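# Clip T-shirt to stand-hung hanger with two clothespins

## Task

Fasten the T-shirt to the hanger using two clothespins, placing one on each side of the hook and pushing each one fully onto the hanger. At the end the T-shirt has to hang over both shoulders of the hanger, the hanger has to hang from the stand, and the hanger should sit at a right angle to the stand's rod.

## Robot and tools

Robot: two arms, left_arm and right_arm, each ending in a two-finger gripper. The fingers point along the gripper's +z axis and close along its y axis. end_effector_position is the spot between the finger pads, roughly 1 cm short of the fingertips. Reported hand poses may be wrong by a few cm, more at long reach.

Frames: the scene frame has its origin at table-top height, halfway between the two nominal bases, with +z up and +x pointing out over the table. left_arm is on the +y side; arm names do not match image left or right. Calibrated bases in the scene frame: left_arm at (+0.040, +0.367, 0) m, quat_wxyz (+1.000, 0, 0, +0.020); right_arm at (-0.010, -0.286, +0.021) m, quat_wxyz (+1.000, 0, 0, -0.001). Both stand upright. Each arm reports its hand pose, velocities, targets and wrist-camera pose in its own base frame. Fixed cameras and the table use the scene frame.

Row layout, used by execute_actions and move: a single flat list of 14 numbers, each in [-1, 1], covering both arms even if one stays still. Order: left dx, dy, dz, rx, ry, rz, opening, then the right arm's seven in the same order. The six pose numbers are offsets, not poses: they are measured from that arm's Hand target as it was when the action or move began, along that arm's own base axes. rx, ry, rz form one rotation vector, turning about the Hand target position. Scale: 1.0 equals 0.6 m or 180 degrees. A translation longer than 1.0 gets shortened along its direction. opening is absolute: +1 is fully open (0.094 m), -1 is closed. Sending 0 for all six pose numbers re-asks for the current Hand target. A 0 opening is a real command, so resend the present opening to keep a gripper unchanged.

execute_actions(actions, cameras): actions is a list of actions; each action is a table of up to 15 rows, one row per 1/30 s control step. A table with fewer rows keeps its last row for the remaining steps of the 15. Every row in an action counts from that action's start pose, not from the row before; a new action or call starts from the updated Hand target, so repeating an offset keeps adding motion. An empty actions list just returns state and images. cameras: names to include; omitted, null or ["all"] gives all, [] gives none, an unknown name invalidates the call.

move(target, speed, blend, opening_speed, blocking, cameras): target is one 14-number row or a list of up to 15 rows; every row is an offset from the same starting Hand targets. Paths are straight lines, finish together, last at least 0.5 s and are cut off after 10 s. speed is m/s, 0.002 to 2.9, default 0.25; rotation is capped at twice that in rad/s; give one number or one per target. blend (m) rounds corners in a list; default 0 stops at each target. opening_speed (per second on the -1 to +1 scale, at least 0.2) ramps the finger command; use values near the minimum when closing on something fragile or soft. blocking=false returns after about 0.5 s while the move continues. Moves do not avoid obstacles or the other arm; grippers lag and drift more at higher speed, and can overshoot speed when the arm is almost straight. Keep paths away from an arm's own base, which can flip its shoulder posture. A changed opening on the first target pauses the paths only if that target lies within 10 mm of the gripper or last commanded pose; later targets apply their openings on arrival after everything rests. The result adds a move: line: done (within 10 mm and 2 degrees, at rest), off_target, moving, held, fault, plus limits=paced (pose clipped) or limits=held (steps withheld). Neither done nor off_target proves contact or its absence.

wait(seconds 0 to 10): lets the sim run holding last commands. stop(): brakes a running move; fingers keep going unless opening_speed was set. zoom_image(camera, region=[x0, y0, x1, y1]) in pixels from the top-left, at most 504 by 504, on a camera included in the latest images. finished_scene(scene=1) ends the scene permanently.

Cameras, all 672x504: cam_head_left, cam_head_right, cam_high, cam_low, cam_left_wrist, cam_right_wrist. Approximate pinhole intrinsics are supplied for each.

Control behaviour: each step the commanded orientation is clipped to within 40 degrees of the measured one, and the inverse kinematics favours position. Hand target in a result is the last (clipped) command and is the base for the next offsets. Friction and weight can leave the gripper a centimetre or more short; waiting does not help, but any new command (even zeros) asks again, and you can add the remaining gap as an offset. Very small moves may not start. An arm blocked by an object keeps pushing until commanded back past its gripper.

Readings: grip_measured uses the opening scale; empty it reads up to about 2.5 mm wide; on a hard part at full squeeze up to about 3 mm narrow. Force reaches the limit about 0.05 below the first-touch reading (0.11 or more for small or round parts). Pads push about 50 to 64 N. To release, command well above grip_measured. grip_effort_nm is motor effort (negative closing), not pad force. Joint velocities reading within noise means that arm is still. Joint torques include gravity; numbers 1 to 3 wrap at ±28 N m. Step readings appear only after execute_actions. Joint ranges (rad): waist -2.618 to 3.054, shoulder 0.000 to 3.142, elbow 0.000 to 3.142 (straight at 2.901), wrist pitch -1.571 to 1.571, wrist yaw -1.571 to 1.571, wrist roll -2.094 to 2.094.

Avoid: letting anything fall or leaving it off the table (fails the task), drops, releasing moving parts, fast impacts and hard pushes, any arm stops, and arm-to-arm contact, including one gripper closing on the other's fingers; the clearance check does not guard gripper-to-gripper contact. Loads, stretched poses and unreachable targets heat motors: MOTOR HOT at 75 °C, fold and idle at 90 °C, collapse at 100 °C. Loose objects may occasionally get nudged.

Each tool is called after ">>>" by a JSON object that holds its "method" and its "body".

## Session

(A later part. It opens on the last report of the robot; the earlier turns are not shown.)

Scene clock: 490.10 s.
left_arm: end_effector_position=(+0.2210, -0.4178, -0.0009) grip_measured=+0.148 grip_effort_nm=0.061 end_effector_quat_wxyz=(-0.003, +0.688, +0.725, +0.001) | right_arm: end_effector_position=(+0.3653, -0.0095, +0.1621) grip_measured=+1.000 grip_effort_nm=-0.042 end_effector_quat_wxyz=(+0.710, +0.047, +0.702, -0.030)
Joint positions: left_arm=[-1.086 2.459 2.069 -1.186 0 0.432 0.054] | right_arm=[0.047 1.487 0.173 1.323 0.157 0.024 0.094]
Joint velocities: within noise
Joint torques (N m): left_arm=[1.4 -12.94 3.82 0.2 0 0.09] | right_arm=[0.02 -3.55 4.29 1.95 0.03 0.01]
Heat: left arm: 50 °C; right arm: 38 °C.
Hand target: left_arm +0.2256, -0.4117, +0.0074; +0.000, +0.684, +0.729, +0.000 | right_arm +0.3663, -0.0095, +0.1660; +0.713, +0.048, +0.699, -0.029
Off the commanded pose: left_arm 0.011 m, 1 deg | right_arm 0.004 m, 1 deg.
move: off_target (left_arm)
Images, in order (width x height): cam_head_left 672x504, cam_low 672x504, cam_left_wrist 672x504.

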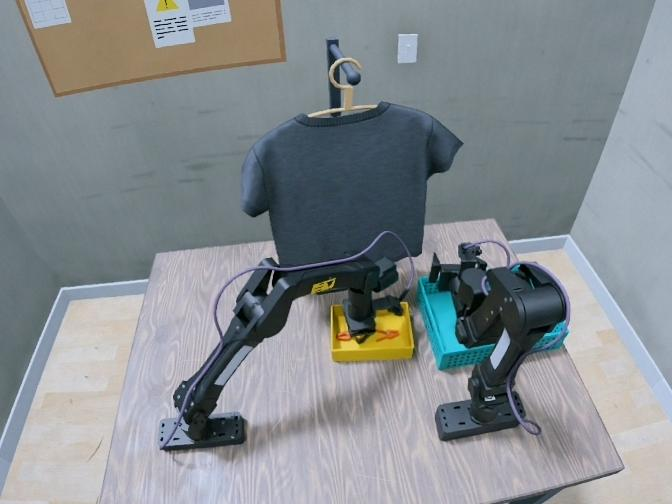

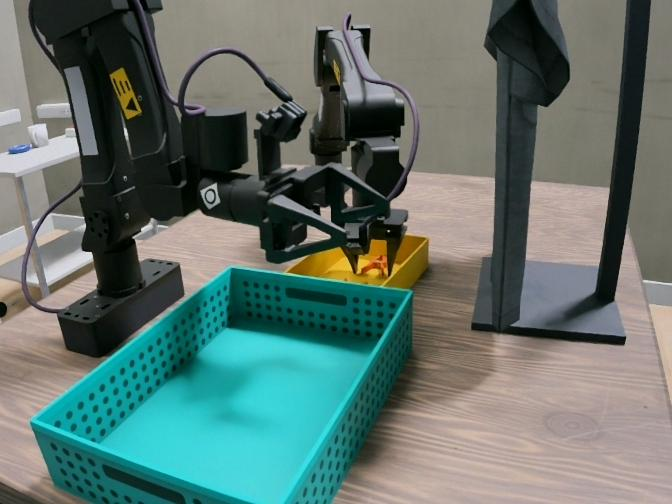

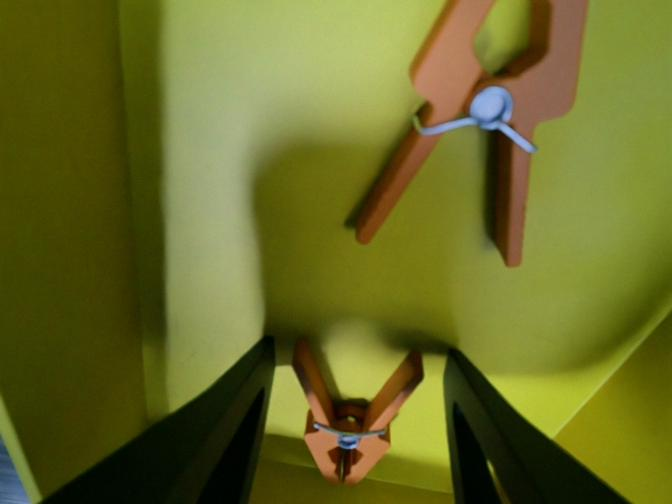

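>>> {"method": "move", "body": {"target": [0.0015, 0.0067, 0.0077, 0, 0, 0.0, 0.15, 0, 0, 0, 0, 0, 0, 1.0], "speed": 0.05, "cameras": ["cam_left_wrist", "cam_head_left", "cam_low"]}}

>>> {"method": "zoom_image", "body": {"camera": "cam_head_left", "region": [325, 300, 405, 360]}}

>>> {"method": "zoom_image", "body": {"camera": "cam_low", "region": [330, 225, 410, 295]}}

Scene clock: 498.87 s.
left_arm: end_effector_position=(+0.2224, -0.4131, -0.0005) grip_measured=+0.148 grip_effort_nm=0.061 end_effector_quat_wxyz=(-0.005, +0.688, +0.726, +0.002) | right_arm: end_effector_position=(+0.3653, -0.0095, +0.1621) grip_measured=+1.000 grip_effort_nm=-0.042 end_effector_quat_wxyz=(+0.710, +0.047, +0.702, -0.030)
Joint positions: left_arm=[-1.079 2.448 2.05 -1.184 0 0.437 0.054] | right_arm=[0.047 1.487 0.173 1.323 0.157 0.024 0.094]
Joint velocities: within noise
Joint torques (N m): left_arm=[1.29 -13.48 4.25 0.21 0 -0.02] | right_arm=[0.05 -3.56 4.36 1.96 -0.02 0.04]
Heat: left arm: 48 °C; right arm: 38 °C.
Hand target: left_arm +0.2266, -0.4077, +0.0121; +0.000, +0.684, +0.729, +0.000 | right_arm +0.3663, -0.0095, +0.1660; +0.713, +0.048, +0.699, -0.029
Off the commanded pose: left_arm 0.014 m, 1 deg | right_arm 0.004 m, 1 deg.
move: off_target (left_arm)
Images, in order (width x height): cam_head_left 672x504, cam_low 672x504, cam_left_wrist 672x504.

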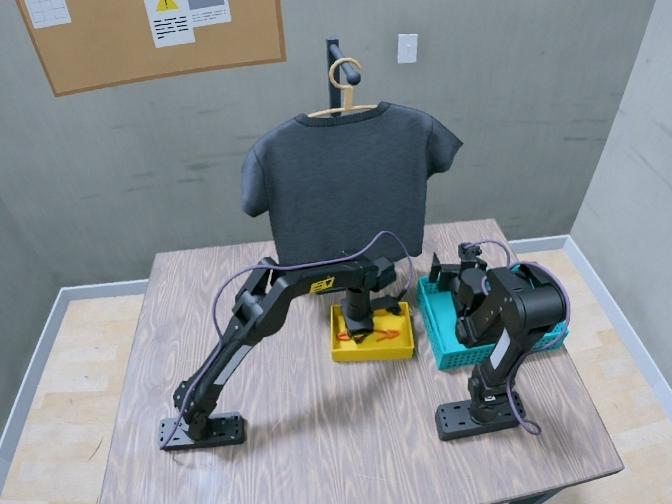

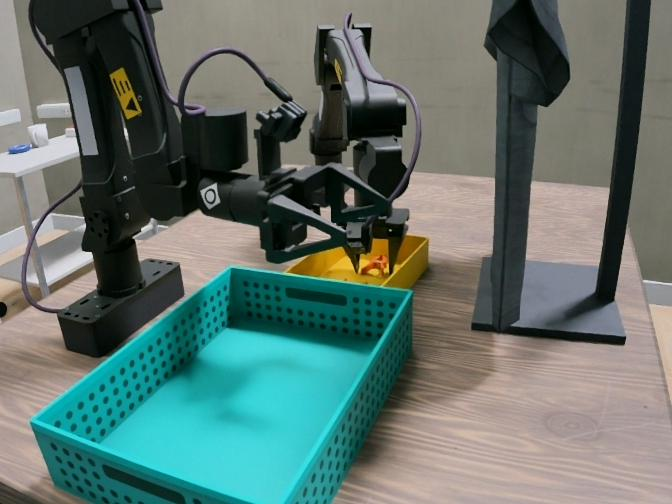

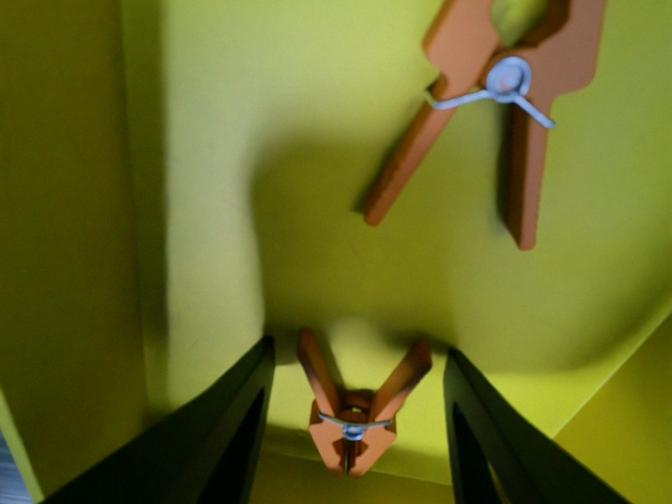

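Scaled by 6.300 from the camera's 672x504 image, which has a finer 960x720 frame.

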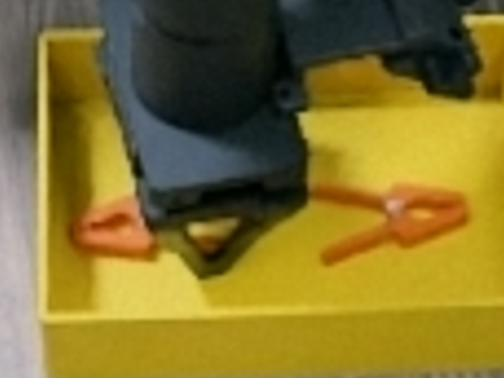

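Scaled by 6.300 from the camera's 672x504 image, which has a finer 960x720 frame.

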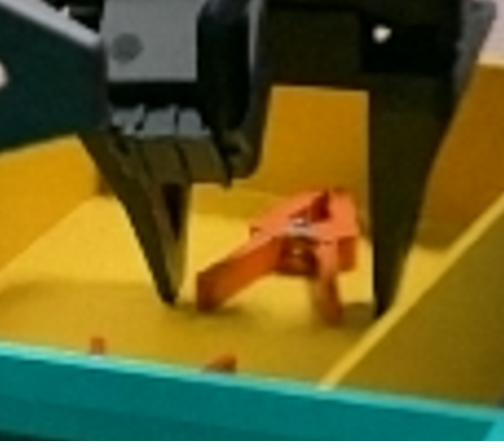

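>>> {"method": "move", "body": {"target": [0.0, 0.0, 0.0067, 0, 0, 0.0, 0.15, 0, 0, 0, 0, 0, 0, 1.0], "speed": 0.05, "cameras": ["cam_left_wrist"]}}

Scene clock: 502.53 s.
left_arm: end_effector_position=(+0.2224, -0.4131, -0.0005) grip_measured=+0.148 grip_effort_nm=0.061 end_effector_quat_wxyz=(-0.005, +0.688, +0.726, +0.002) | right_arm: end_effector_position=(+0.3653, -0.0095, +0.1621) grip_measured=+1.000 grip_effort_nm=-0.037 end_effector_quat_wxyz=(+0.710, +0.047, +0.702, -0.030)
Joint positions: left_arm=[-1.079 2.448 2.05 -1.184 0 0.438 0.054] | right_arm=[0.047 1.487 0.173 1.323 0.157 0.024 0.094]
Joint velocities: within noise
Joint torques (N m): left_arm=[1.03 -13.85 4.88 0.08 -0.04 0.05] | right_arm=[-0.01 -3.51 4.31 1.96 0.02 0.01]
Heat: left arm: 48 °C; right arm: 38 °C.
Hand target: left_arm +0.2266, -0.4077, +0.0161; +0.000, +0.684, +0.729, +0.000 | right_arm +0.3663, -0.0095, +0.1660; +0.713, +0.048, +0.699, -0.029
Off the commanded pose: left_arm 0.018 m, 1 deg | right_arm 0.004 m, 1 deg.
move: off_target (left_arm)
Images, in order (width x height): cam_left_wrist 672x504.

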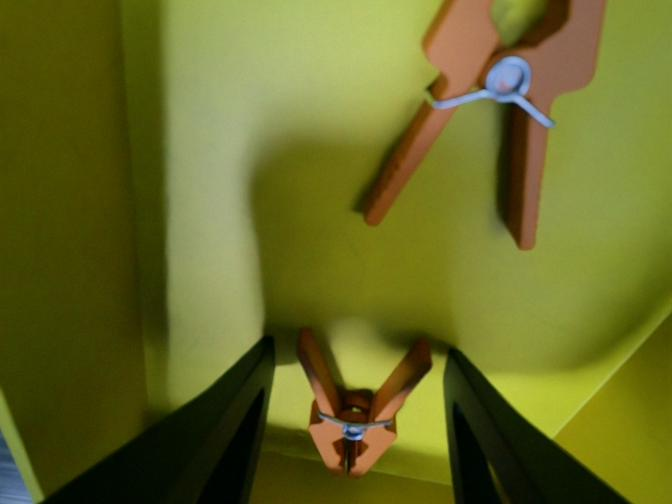

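>>> {"method": "move", "body": {"target": [0.0, 0.0, 0.008, 0, 0, 0.0, 0.15, 0, 0, 0, 0, 0, 0, 1.0], "speed": 0.05, "cameras": ["cam_left_wrist"]}}

Scene clock: 505.30 s.
left_arm: end_effector_position=(+0.2222, -0.4112, -0.0003) grip_measured=+0.148 grip_effort_nm=0.056 end_effector_quat_wxyz=(-0.009, +0.687, +0.727, +0.003) | right_arm: end_effector_position=(+0.3653, -0.0095, +0.1621) grip_measured=+1.000 grip_effort_nm=-0.032 end_effector_quat_wxyz=(+0.710, +0.047, +0.702, -0.030)
Joint positions: left_arm=[-1.078 2.447 2.05 -1.192 0 0.438 0.054] | right_arm=[0.047 1.487 0.173 1.323 0.157 0.024 0.094]
Joint velocities: within noise
Joint torques (N m): left_arm=[0.8 -14.09 6 -0.08 -0.03 0.09] | right_arm=[-0.09 -3.52 4.19 1.95 0.03 0.01]
Heat: left arm: 48 °C; right arm: 38 °C.
Hand target: left_arm +0.2266, -0.4077, +0.0209; +0.000, +0.684, +0.729, +0.000 | right_arm +0.3663, -0.0095, +0.1660; +0.713, +0.048, +0.699, -0.029
Off the commanded pose: left_arm 0.022 m, 1 deg | right_arm 0.004 m, 1 deg.
move: off_target (left_arm)
Images, in order (width x height): cam_left_wrist 672x504.

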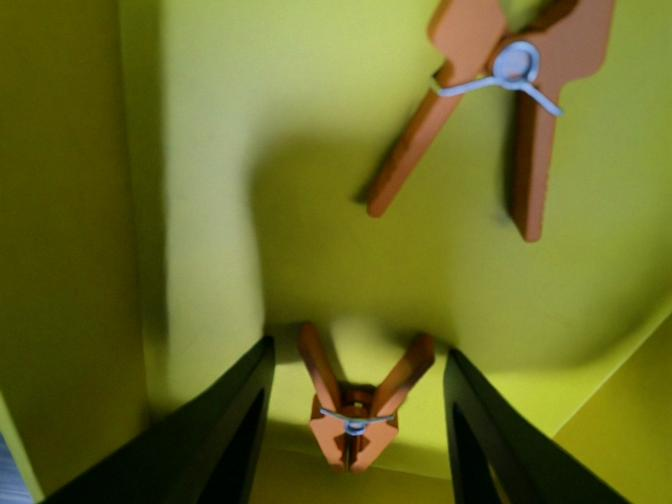

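>>> {"method": "move", "body": {"target": [0.0, -0.003, 0.006, 0, 0, 0.0, 0.15, 0, 0, 0, 0, 0, 0, 1.0], "speed": 0.05, "cameras": ["cam_left_wrist"]}}

Scene clock: 509.37 s.
left_arm: end_effector_position=(+0.2189, -0.4051, +0.0003) grip_measured=+0.148 grip_effort_nm=0.066 end_effector_quat_wxyz=(-0.022, +0.687, +0.726, +0.007) | right_arm: end_effector_position=(+0.3653, -0.0095, +0.1621) grip_measured=+1.000 grip_effort_nm=-0.042 end_effector_quat_wxyz=(+0.710, +0.047, +0.702, -0.030)
Joint positions: left_arm=[-1.078 2.447 2.052 -1.221 0 0.438 0.054] | right_arm=[0.047 1.487 0.173 1.323 0.157 0.024 0.094]
Joint velocities: within noise
Joint torques (N m): left_arm=[1.1 -13.89 7.6 0.07 -0.01 0.03] | right_arm=[0.09 -3.63 4.36 1.93 0.02 0.02]
Heat: left arm: 47 °C; right arm: 38 °C.
Hand target: left_arm +0.2265, -0.4095, +0.0245; +0.000, +0.684, +0.729, +0.000 | right_arm +0.3663, -0.0095, +0.1660; +0.713, +0.048, +0.699, -0.029
Off the commanded pose: left_arm 0.026 m, 3 deg | right_arm 0.004 m, 1 deg.
move: off_target (left_arm)
Images, in order (width x height): cam_left_wrist 672x504.

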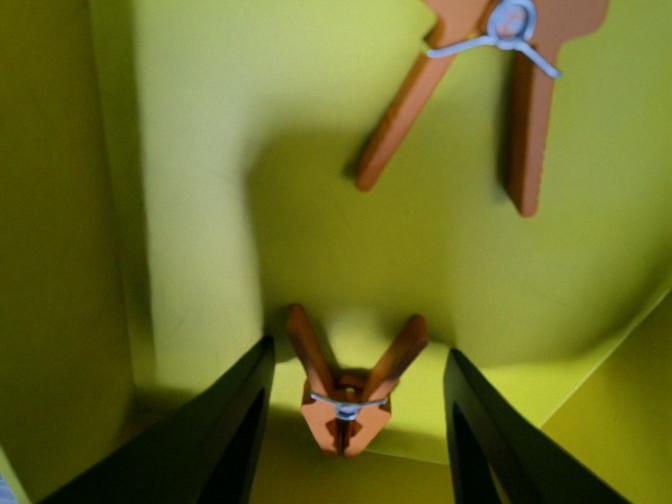

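>>> {"method": "move", "body": {"target": [-0.0068, -0.006, 0.035, 0, 0, 0.0, 0.15, 0, 0, 0, 0, 0, 0, 1.0], "speed": 0.1, "cameras": ["cam_left_wrist"]}}

Scene clock: 516.50 s.
left_arm: end_effector_position=(+0.2199, -0.4069, +0.0218) grip_measured=+0.148 grip_effort_nm=0.066 end_effector_quat_wxyz=(-0.022, +0.685, +0.728, +0.008) | right_arm: end_effector_position=(+0.3653, -0.0095, +0.1621) grip_measured=+1.000 grip_effort_nm=-0.037 end_effector_quat_wxyz=(+0.710, +0.047, +0.702, -0.030)
Joint positions: left_arm=[-1.078 2.447 2.138 -1.308 0 0.433 0.054] | right_arm=[0.047 1.487 0.173 1.323 0.157 0.024 0.094]
Joint velocities: within noise
Joint torques (N m): left_arm=[-0.08 -13.45 7.73 0.04 0.02 -0.03] | right_arm=[-0.02 -3.52 4.27 1.95 0.01 0.03]
Heat: left arm: 47 °C; right arm: 38 °C.
Hand target: left_arm +0.2224, -0.4130, +0.0455; +0.000, +0.684, +0.729, +0.000 | right_arm +0.3663, -0.0095, +0.1660; +0.713, +0.048, +0.699, -0.029
Off the commanded pose: left_arm 0.025 m, 3 deg | right_arm 0.004 m, 1 deg.
move: off_target (left_arm)
Images, in order (width x height): cam_left_wrist 672x504.

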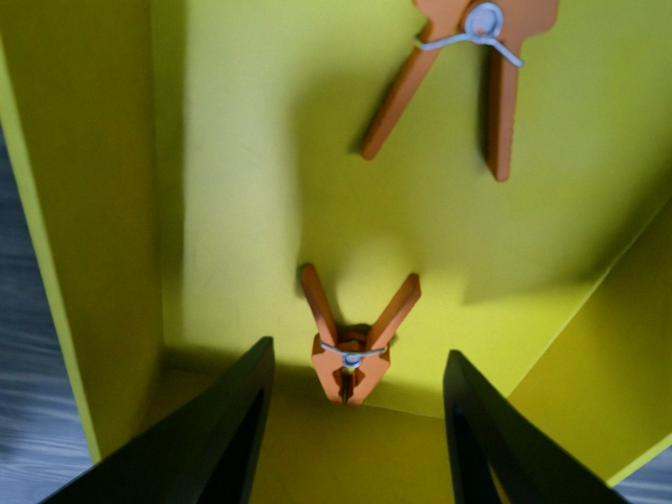

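>>> {"method": "move", "body": {"target": [0.0, -0.004, -0.055, 0, 0, 0.0, 0.15, 0, 0, 0, 0, 0, 0, 1.0], "speed": 0.1, "cameras": ["cam_left_wrist"]}}

Scene clock: 524.00 s.
left_arm: end_effector_position=(+0.2215, -0.4099, +0.0087) grip_measured=+0.148 grip_effort_nm=0.066 end_effector_quat_wxyz=(-0.014, +0.684, +0.729, +0.005) | right_arm: end_effector_position=(+0.3653, -0.0095, +0.1621) grip_measured=+1.000 grip_effort_nm=-0.037 end_effector_quat_wxyz=(+0.710, +0.047, +0.702, -0.030)
Joint positions: left_arm=[-1.078 2.447 2.086 -1.239 0 0.43 0.054] | right_arm=[0.047 1.487 0.173 1.323 0.157 0.024 0.094]
Joint velocities: within noise
Joint torques (N m): left_arm=[-0.27 -11.64 4.86 0.43 -0.06 -0.03] | right_arm=[-0.06 -3.54 4.27 1.99 0.01 0.02]
Heat: left arm: 46 °C; right arm: 38 °C.
Hand target: left_arm +0.2225, -0.4155, +0.0125; +0.000, +0.684, +0.729, +0.000 | right_arm +0.3663, -0.0095, +0.1660; +0.713, +0.048, +0.699, -0.029
Off the commanded pose: left_arm 0.007 m, 2 deg | right_arm 0.004 m, 1 deg.
move: done
Images, in order (width x height): cam_left_wrist 672x504.

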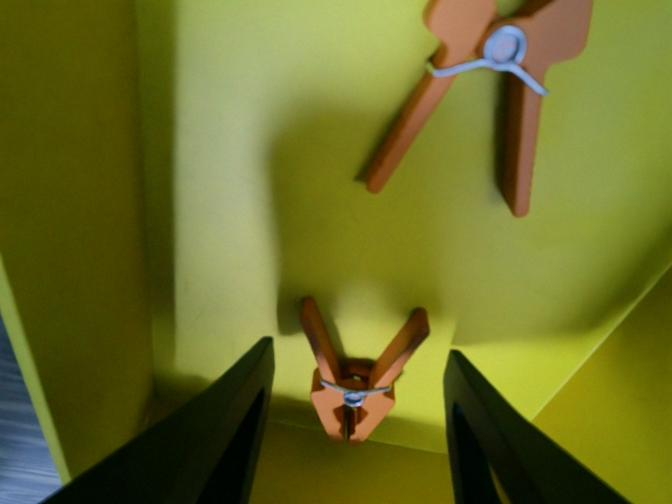

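>>> {"method": "move", "body": {"target": [0.0, -0.005, -0.0125, 0, 0, 0.0, 0.15, 0, 0, 0, 0, 0, 0, 1.0], "speed": 0.1, "cameras": ["cam_left_wrist", "cam_head_left", "cam_low"]}}

>>> {"method": "zoom_image", "body": {"camera": "cam_head_left", "region": [325, 300, 405, 360]}}

>>> {"method": "zoom_image", "body": {"camera": "cam_low", "region": [330, 225, 410, 295]}}

Scene clock: 528.63 s.
left_arm: end_effector_position=(+0.2233, -0.4133, +0.0086) grip_measured=+0.148 grip_effort_nm=0.066 end_effector_quat_wxyz=(-0.006, +0.684, +0.730, +0.002) | right_arm: end_effector_position=(+0.3653, -0.0095, +0.1621) grip_measured=+1.000 grip_effort_nm=-0.046 end_effector_quat_wxyz=(+0.710, +0.047, +0.702, -0.030)
Joint positions: left_arm=[-1.078 2.447 2.086 -1.223 0 0.428 0.054] | right_arm=[0.047 1.487 0.173 1.323 0.157 0.024 0.094]
Joint velocities: within noise
Joint torques (N m): left_arm=[-0.61 -10.58 5.09 0.53 -0.01 -0.06] | right_arm=[0.05 -3.55 4.27 1.97 0.04 0.04]
Heat: left arm: 46 °C; right arm: 38 °C.
Hand target: left_arm +0.2225, -0.4185, +0.0050; +0.000, +0.684, +0.729, +0.000 | right_arm +0.3663, -0.0095, +0.1660; +0.713, +0.048, +0.699, -0.029
Off the commanded pose: left_arm 0.006 m, 1 deg | right_arm 0.004 m, 1 deg.
move: done
Images, in order (width x height): cam_head_left 672x504, cam_low 672x504, cam_left_wrist 672x504.

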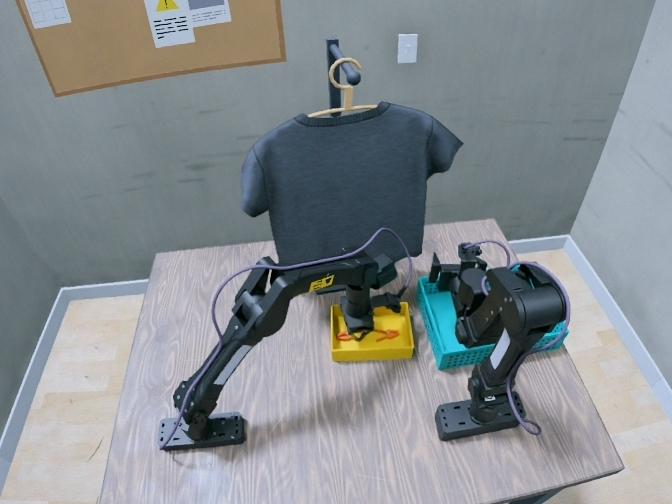

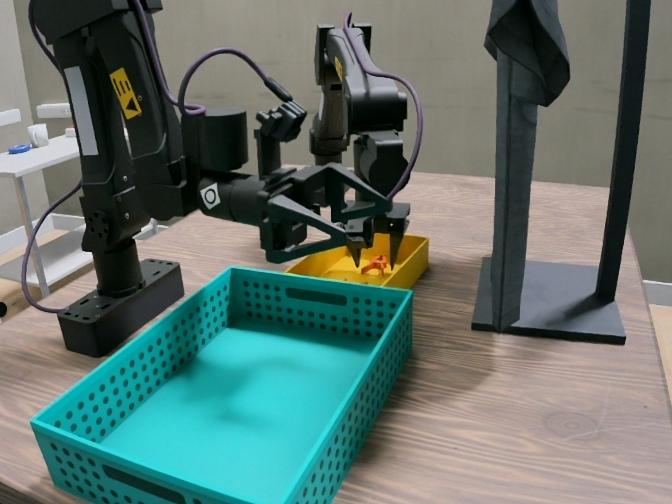

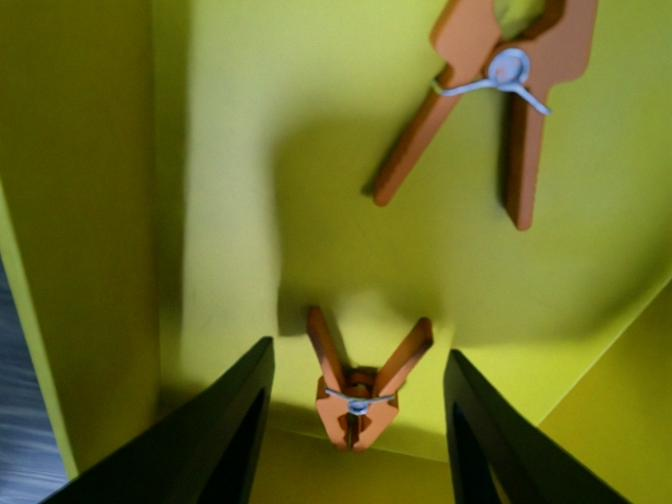

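Scaled by 6.300 from the camera's 672x504 image, which has a finer 960x720 frame.

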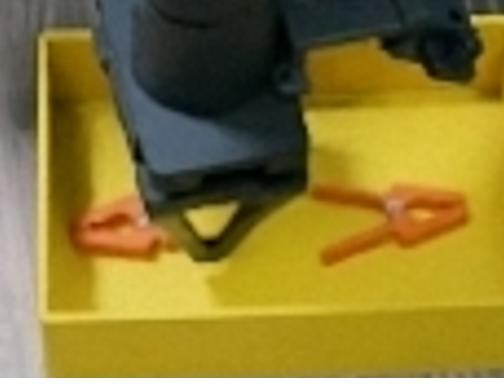

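Scaled by 6.300 from the camera's 672x504 image, which has a finer 960x720 frame.

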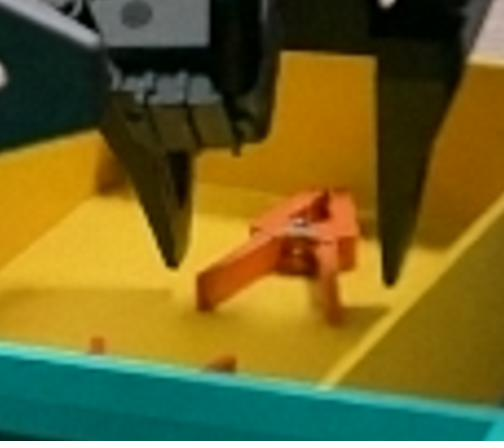

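>>> {"method": "move", "body": {"target": [0.0, 0.0, -0.014, 0, 0, 0.0, 0.15, 0, 0, 0, 0, 0, 0, 1.0], "speed": 0.1, "cameras": ["cam_left_wrist", "cam_low"]}}

>>> {"method": "zoom_image", "body": {"camera": "cam_low", "region": [330, 225, 410, 295]}}

Scene clock: 534.57 s.
left_arm: end_effector_position=(+0.2240, -0.4145, +0.0035) grip_measured=+0.148 grip_effort_nm=0.066 end_effector_quat_wxyz=(-0.002, +0.683, +0.730, +0.001) | right_arm: end_effector_position=(+0.3653, -0.0095, +0.1621) grip_measured=+1.000 grip_effort_nm=-0.042 end_effector_quat_wxyz=(+0.710, +0.047, +0.702, -0.030)
Joint positions: left_arm=[-1.078 2.447 2.066 -1.194 0 0.427 0.054] | right_arm=[0.047 1.487 0.173 1.323 0.157 0.024 0.094]
Joint velocities: within noise
Joint torques (N m): left_arm=[-0.43 -9.91 4.62 0.48 -0.02 -0.05] | right_arm=[-0.02 -3.55 4.14 1.94 0.01 0.03]
Heat: left arm: 45 °C; right arm: 38 °C.
Hand target: left_arm +0.2225, -0.4185, -0.0034; +0.000, +0.684, +0.729, +0.000 | right_arm +0.3663, -0.0095, +0.1660; +0.713, +0.048, +0.699, -0.029
Off the commanded pose: left_arm 0.008 m, 0 deg | right_arm 0.004 m, 1 deg.
move: done
Images, in order (width x height): cam_low 672x504, cam_left_wrist 672x504.

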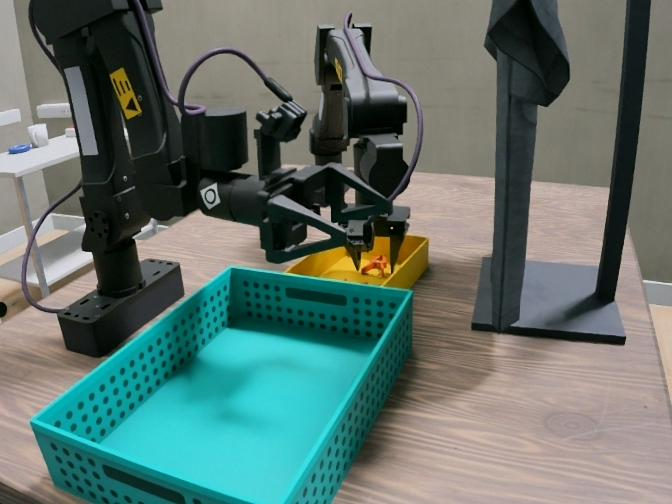

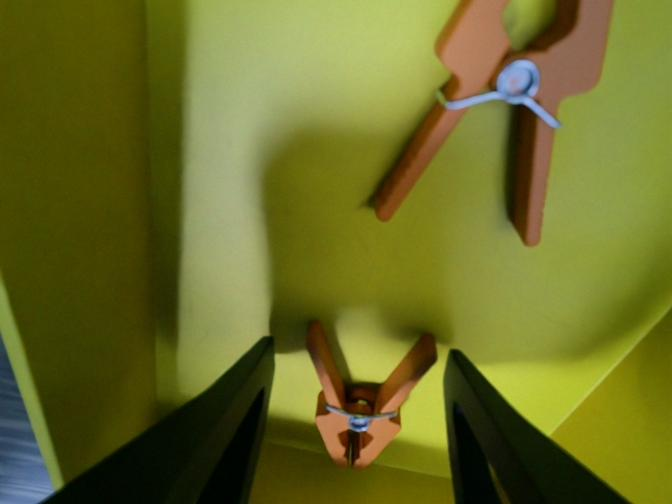

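Scaled by 6.300 from the camera's 672x504 image, which has a finer 960x720 frame.

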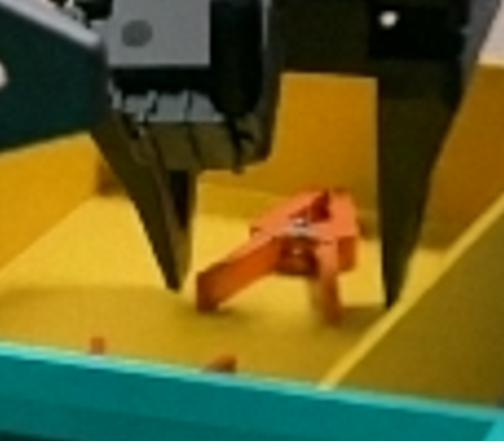

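>>> {"method": "move", "body": {"target": [-0.003, 0.0, -0.005, 0, 0, 0.0, 0.15, 0, 0, 0, 0, 0, 0, 1.0], "speed": 0.1, "cameras": ["cam_left_wrist", "cam_low"]}}

>>> {"method": "zoom_image", "body": {"camera": "cam_low", "region": [330, 225, 410, 295]}}

Scene clock: 540.30 s.
left_arm: end_effector_position=(+0.2233, -0.4133, +0.0000) grip_measured=+0.148 grip_effort_nm=0.071 end_effector_quat_wxyz=(-0.004, +0.682, +0.731, +0.001) | right_arm: end_effector_position=(+0.3653, -0.0095, +0.1621) grip_measured=+1.000 grip_effort_nm=-0.037 end_effector_quat_wxyz=(+0.710, +0.047, +0.702, -0.030)
Joint positions: left_arm=[-1.078 2.447 2.052 -1.184 0 0.424 0.054] | right_arm=[0.047 1.487 0.173 1.323 0.157 0.024 0.094]
Joint velocities: within noise
Joint torques (N m): left_arm=[-1.02 -10.28 5.03 0.49 -0.04 -0.05] | right_arm=[0.08 -3.59 4.3 1.97 0.03 0.03]
Heat: left arm: 44 °C; right arm: 38 °C.
Hand target: left_arm +0.2207, -0.4185, -0.0064; +0.000, +0.684, +0.729, +0.000 | right_arm +0.3663, -0.0095, +0.1660; +0.713, +0.048, +0.699, -0.029
Off the commanded pose: left_arm 0.009 m, 1 deg | right_arm 0.004 m, 1 deg.
move: done
Images, in order (width x height): cam_low 672x504, cam_left_wrist 672x504.

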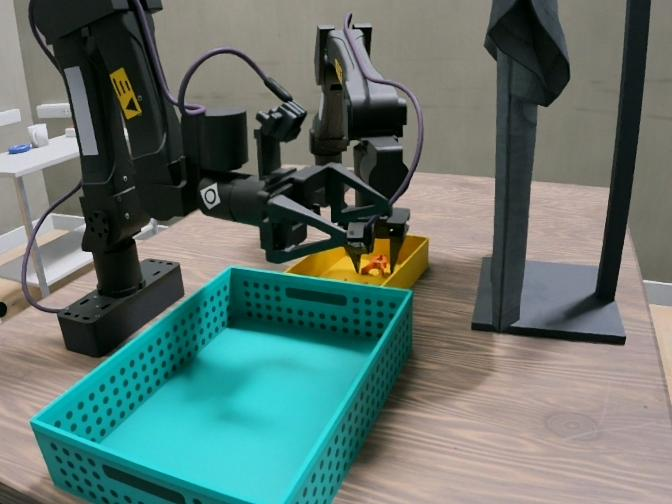

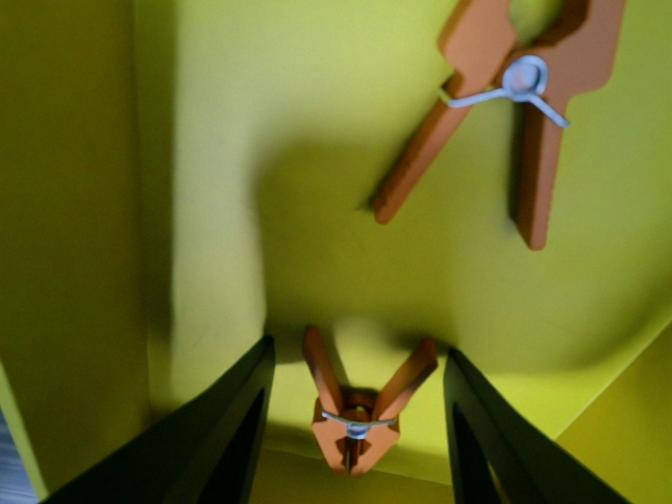

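Scaled by 6.300 from the camera's 672x504 image, which has a finer 960x720 frame.

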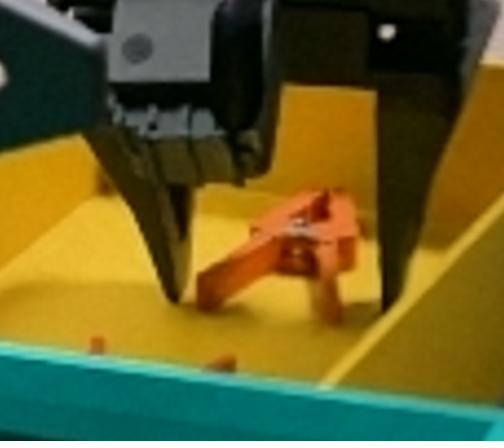

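>>> {"method": "move", "body": {"target": [0.0, 0.0, 0.0, 0, 0, 0.0, -0.3, 0, 0, 0, 0, 0, 0, 1.0], "opening_speed": 0.5, "cameras": ["cam_left_wrist"]}}

>>> {"method": "zoom_image", "body": {"camera": "cam_left_wrist", "region": [240, 290, 490, 490]}}

Scene clock: 546.13 s.
left_arm: end_effector_position=(+0.2238, -0.4142, +0.0000) grip_measured=-0.294 grip_effort_nm=-0.388 end_effector_quat_wxyz=(-0.002, +0.682, +0.731, +0.001) | right_arm: end_effector_position=(+0.3653, -0.0095, +0.1621) grip_measured=+1.000 grip_effort_nm=-0.027 end_effector_quat_wxyz=(+0.710, +0.047, +0.702, -0.030)
Joint positions: left_arm=[-1.078 2.447 2.052 -1.18 0 0.423 0.033] | right_arm=[0.047 1.487 0.173 1.323 0.157 0.024 0.094]
Joint velocities: within noise
Joint torques (N m): left_arm=[-0.92 -10.17 4.96 0.5 -0.03 -0.04] | right_arm=[0.09 -3.48 4.25 1.92 0.03 0.04]
Heat: left arm: 43 °C; right arm: 38 °C.
Hand target: left_arm +0.2207, -0.4186, -0.0064; +0.000, +0.684, +0.729, +0.000 | right_arm +0.3663, -0.0095, +0.1660; +0.713, +0.048, +0.699, -0.029
Off the commanded pose: left_arm 0.008 m, 0 deg | right_arm 0.004 m, 1 deg.
move: done
Images, in order (width x height): cam_left_wrist 672x504.

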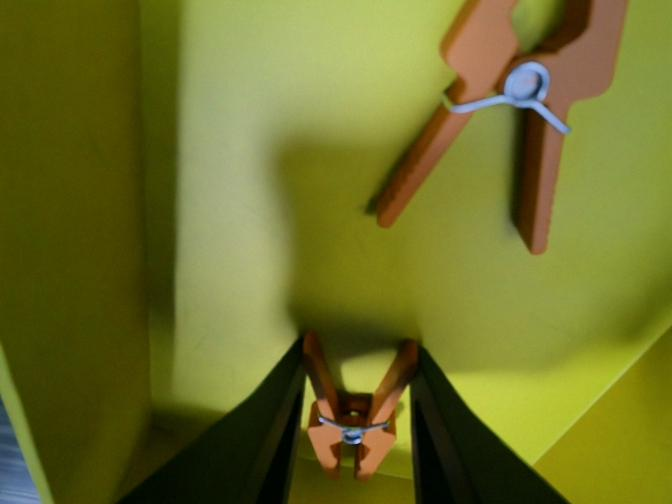

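Scaled by 2.016 from the camera's 672x504 image, which has a finer 960x720 frame.

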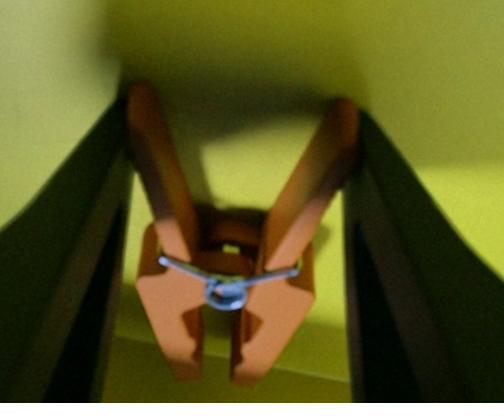

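>>> {"method": "move", "body": {"target": [0.0, 0.0, 0.0, 0, 0, 0.0, -0.45, 0, 0, 0, 0, 0, 0, 1.0], "opening_speed": 0.3, "cameras": ["cam_left_wrist"]}}

>>> {"method": "zoom_image", "body": {"camera": "cam_left_wrist", "region": [240, 290, 490, 490]}}

Scene clock: 551.80 s.
left_arm: end_effector_position=(+0.2238, -0.4142, +0.0000) grip_measured=-0.443 grip_effort_nm=-0.418 end_effector_quat_wxyz=(-0.002, +0.682, +0.731, +0.001) | right_arm: end_effector_position=(+0.3653, -0.0095, +0.1621) grip_measured=+1.000 grip_effort_nm=-0.042 end_effector_quat_wxyz=(+0.710, +0.047, +0.702, -0.030)
Joint positions: left_arm=[-1.078 2.447 2.052 -1.18 0 0.423 0.026] | right_arm=[0.047 1.487 0.173 1.323 0.157 0.024 0.094]
Joint velocities: within noise
Joint torques (N m): left_arm=[-0.91 -10.11 4.96 0.48 -0.03 -0.04] | right_arm=[-0.01 -3.58 4.3 1.98 0.03 0.03]
Heat: left arm: 43 °C; right arm: 38 °C.
Hand target: left_arm +0.2207, -0.4186, -0.0064; +0.000, +0.684, +0.729, +0.000 | right_arm +0.3663, -0.0095, +0.1660; +0.713, +0.048, +0.699, -0.029
Off the commanded pose: left_arm 0.008 m, 0 deg | right_arm 0.004 m, 1 deg.
move: done
Images, in order (width x height): cam_left_wrist 672x504.

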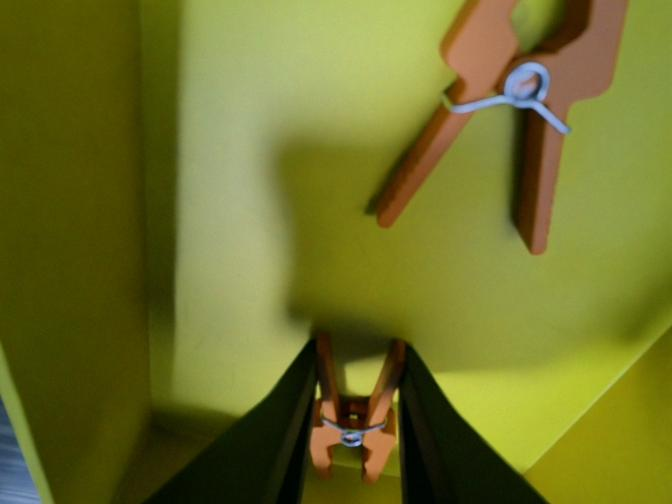

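Scaled by 2.016 from the camera's 672x504 image, which has a finer 960x720 frame.

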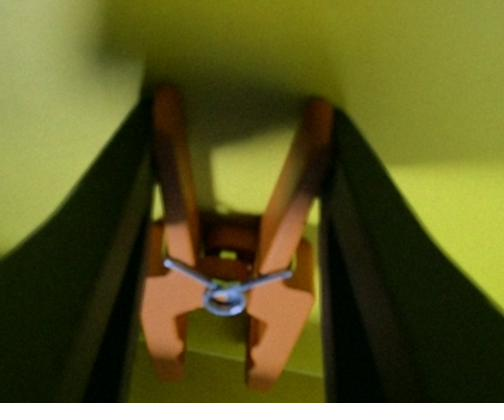

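>>> {"method": "move", "body": {"target": [0.0, 0.0, 0.12, 0, 0, 0.0, -0.45, 0, 0, 0, 0, 0, 0, 1.0], "speed": 0.08, "cameras": ["cam_left_wrist", "cam_low"]}}

>>> {"method": "zoom_image", "body": {"camera": "cam_left_wrist", "region": [240, 290, 490, 490]}}

Scene clock: 556.73 s.
left_arm: end_effector_position=(+0.2236, -0.4138, +0.0560) grip_measured=-0.443 grip_effort_nm=-0.418 end_effector_quat_wxyz=(-0.008, +0.682, +0.731, +0.003) | right_arm: end_effector_position=(+0.3653, -0.0095, +0.1621) grip_measured=+1.000 grip_effort_nm=-0.027 end_effector_quat_wxyz=(+0.710, +0.047, +0.702, -0.030)
Joint positions: left_arm=[-1.078 2.447 2.274 -1.414 0 0.423 0.026] | right_arm=[0.047 1.487 0.173 1.323 0.157 0.024 0.094]
Joint velocities: within noise
Joint torques (N m): left_arm=[-0.79 -11.28 7.66 0.05 -0.04 -0.06] | right_arm=[-0.02 -3.58 4.34 1.94 0.01 0.03]
Heat: left arm: 43 °C; right arm: 38 °C.
Hand target: left_arm +0.2207, -0.4186, +0.0656; +0.000, +0.684, +0.729, +0.000 | right_arm +0.3663, -0.0095, +0.1660; +0.713, +0.048, +0.699, -0.029
Off the commanded pose: left_arm 0.011 m, 1 deg | right_arm 0.004 m, 1 deg.
move: off_target (left_arm)
Images, in order (width x height): cam_low 672x504, cam_left_wrist 672x504.

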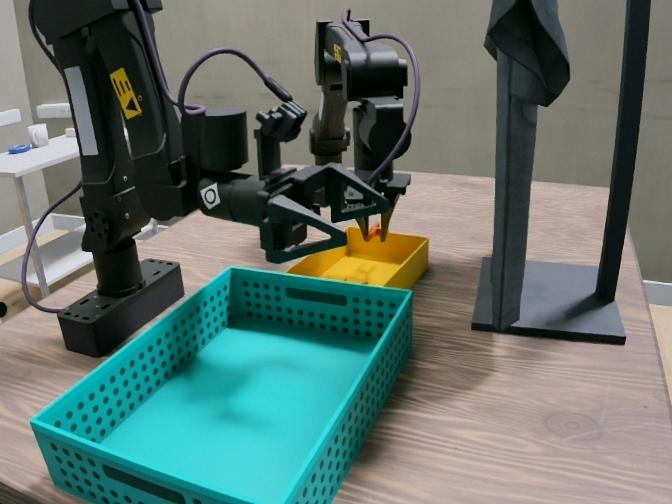

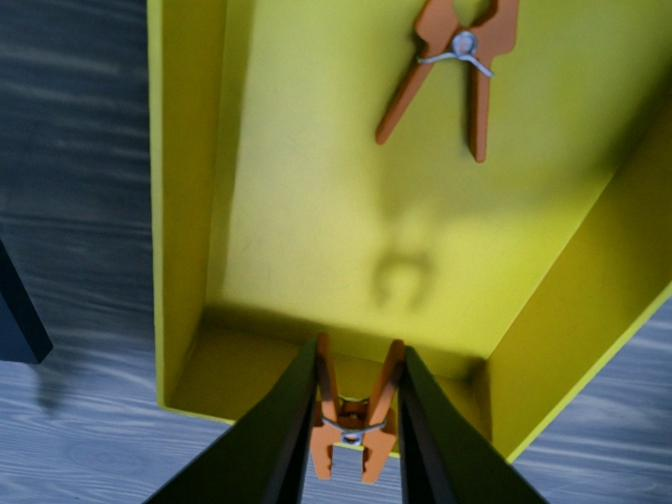

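Scaled by 2.016 from the camera's 672x504 image, which has a finer 960x720 frame.

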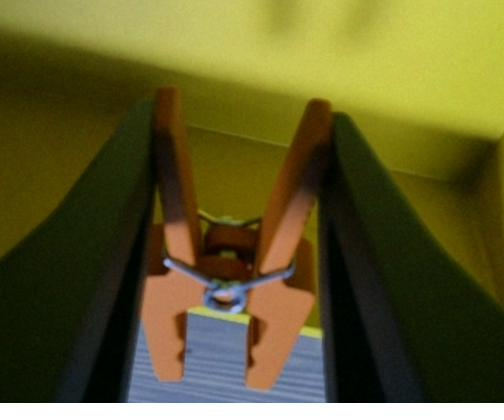

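>>> {"method": "move", "body": {"target": [0.0, 0.10, 0.18, 0, 0, 0.0, -0.45, 0, 0, 0, 0, 0, 0, 1.0], "speed": 0.2}}

>>> {"method": "zoom_image", "body": {"camera": "cam_high", "region": [100, 60, 260, 200]}}

>>> {"method": "zoom_image", "body": {"camera": "cam_high", "region": [100, 320, 260, 460]}}

>>> {"method": "zoom_image", "body": {"camera": "cam_high", "region": [330, 40, 570, 240]}}

Scene clock: 584.80 s.
left_arm: end_effector_position=(+0.2223, -0.3634, +0.1647) grip_measured=-0.443 grip_effort_nm=-0.418 end_effector_quat_wxyz=(+0.035, +0.683, +0.730, -0.010) | right_arm: end_effector_position=(+0.3653, -0.0095, +0.1621) grip_measured=+1.000 grip_effort_nm=-0.037 end_effector_quat_wxyz=(+0.710, +0.047, +0.702, -0.030)
Joint positions: left_arm=[-1.024 2.163 2.225 -1.56 0 0.479 0.026] | right_arm=[0.047 1.487 0.173 1.323 0.157 0.024 0.094]
Joint velocities: within noise
Joint torques (N m): left_arm=[0.24 -10.97 5.07 0.28 0.04 0.02] | right_arm=[0.03 -3.51 4.29 1.95 0.03 0.02]
Heat: left arm: 44 °C; right arm: 38 °C.
Hand target: left_arm +0.2207, -0.3585, +0.1736; +0.000, +0.684, +0.729, +0.000 | right_arm +0.3663, -0.0095, +0.1660; +0.713, +0.048, +0.699, -0.029
Off the commanded pose: left_arm 0.010 m, 4 deg | right_arm 0.004 m, 1 deg.
joint sent to its limit (left arm) — joint 4 (wrist pitch), lower limit. The joint targets are off in orientation, not in position.
move: off_target (left_arm)

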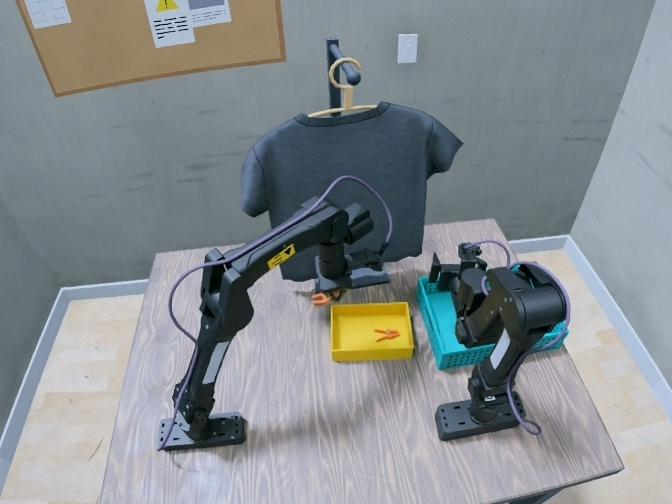

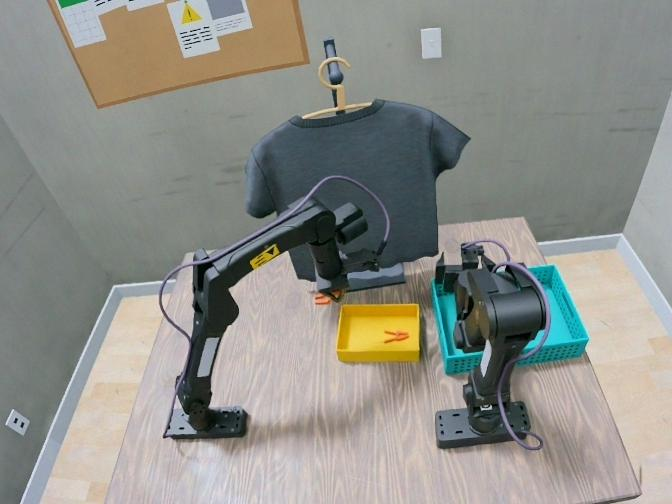

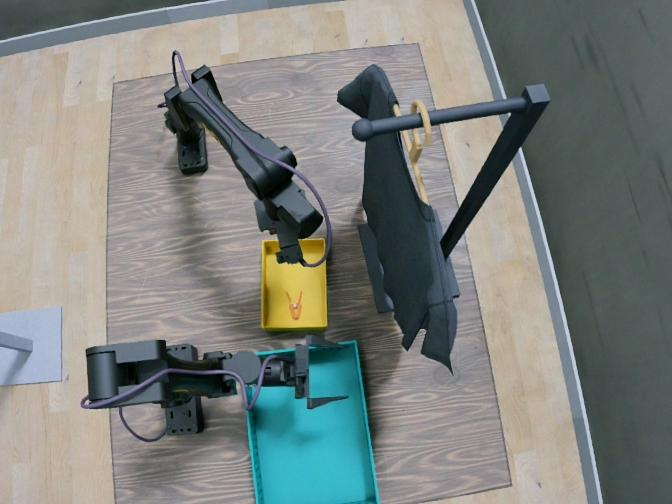

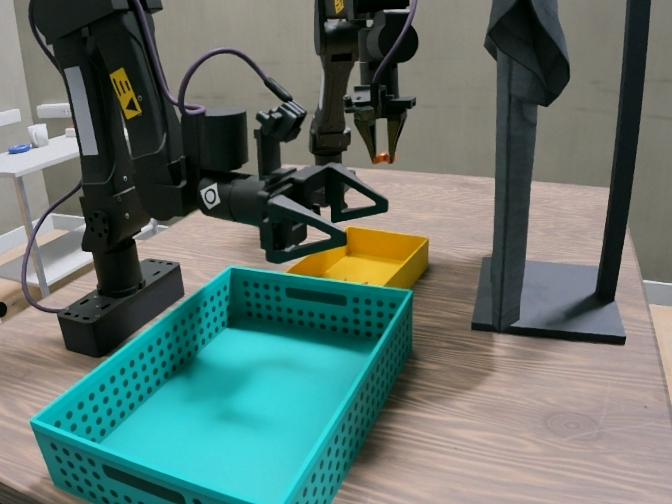

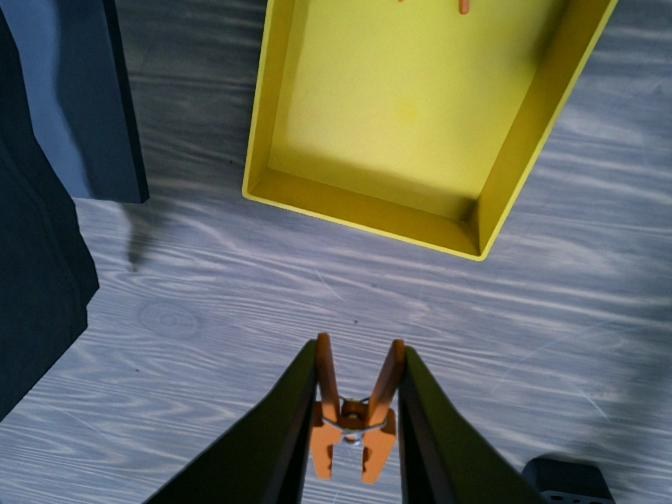

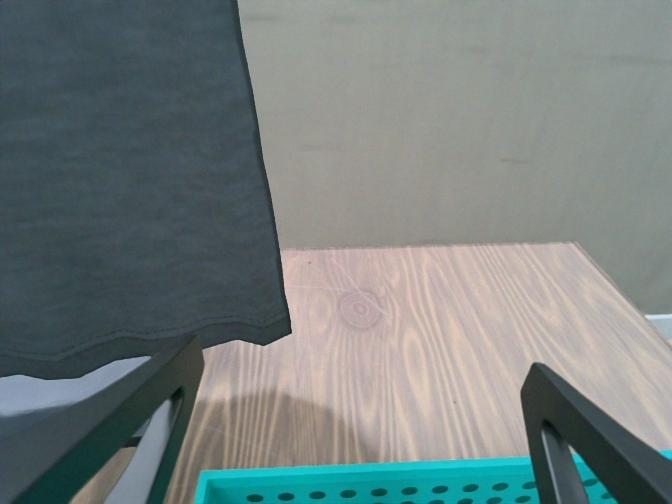

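Scaled by 3.150 from the camera's 672x504 image, which has a finer 960x720 frame.

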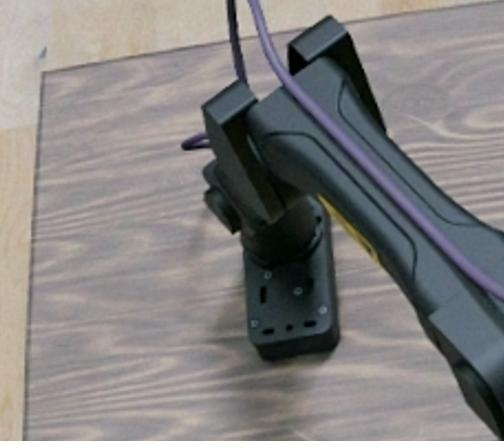

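Scaled by 3.150 from the camera's 672x504 image, which has a finer 960x720 frame.

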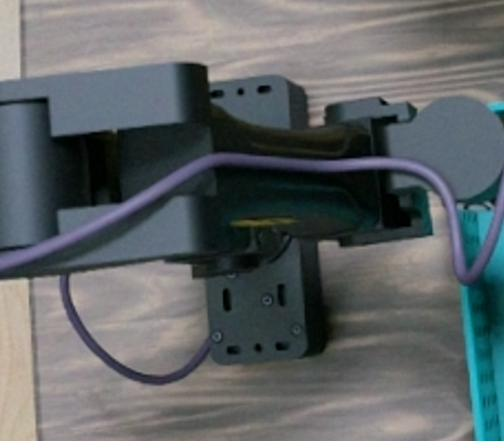

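Scaled by 2.100 from the camera's 672x504 image, which has a finer 960x720 frame.

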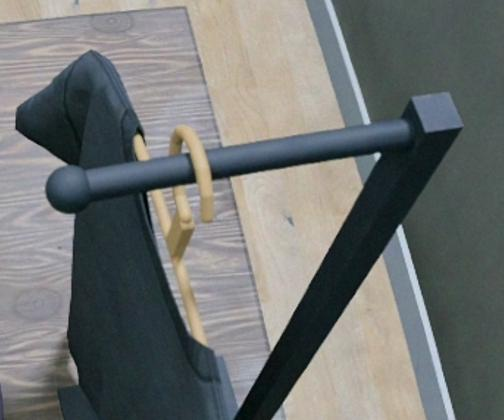

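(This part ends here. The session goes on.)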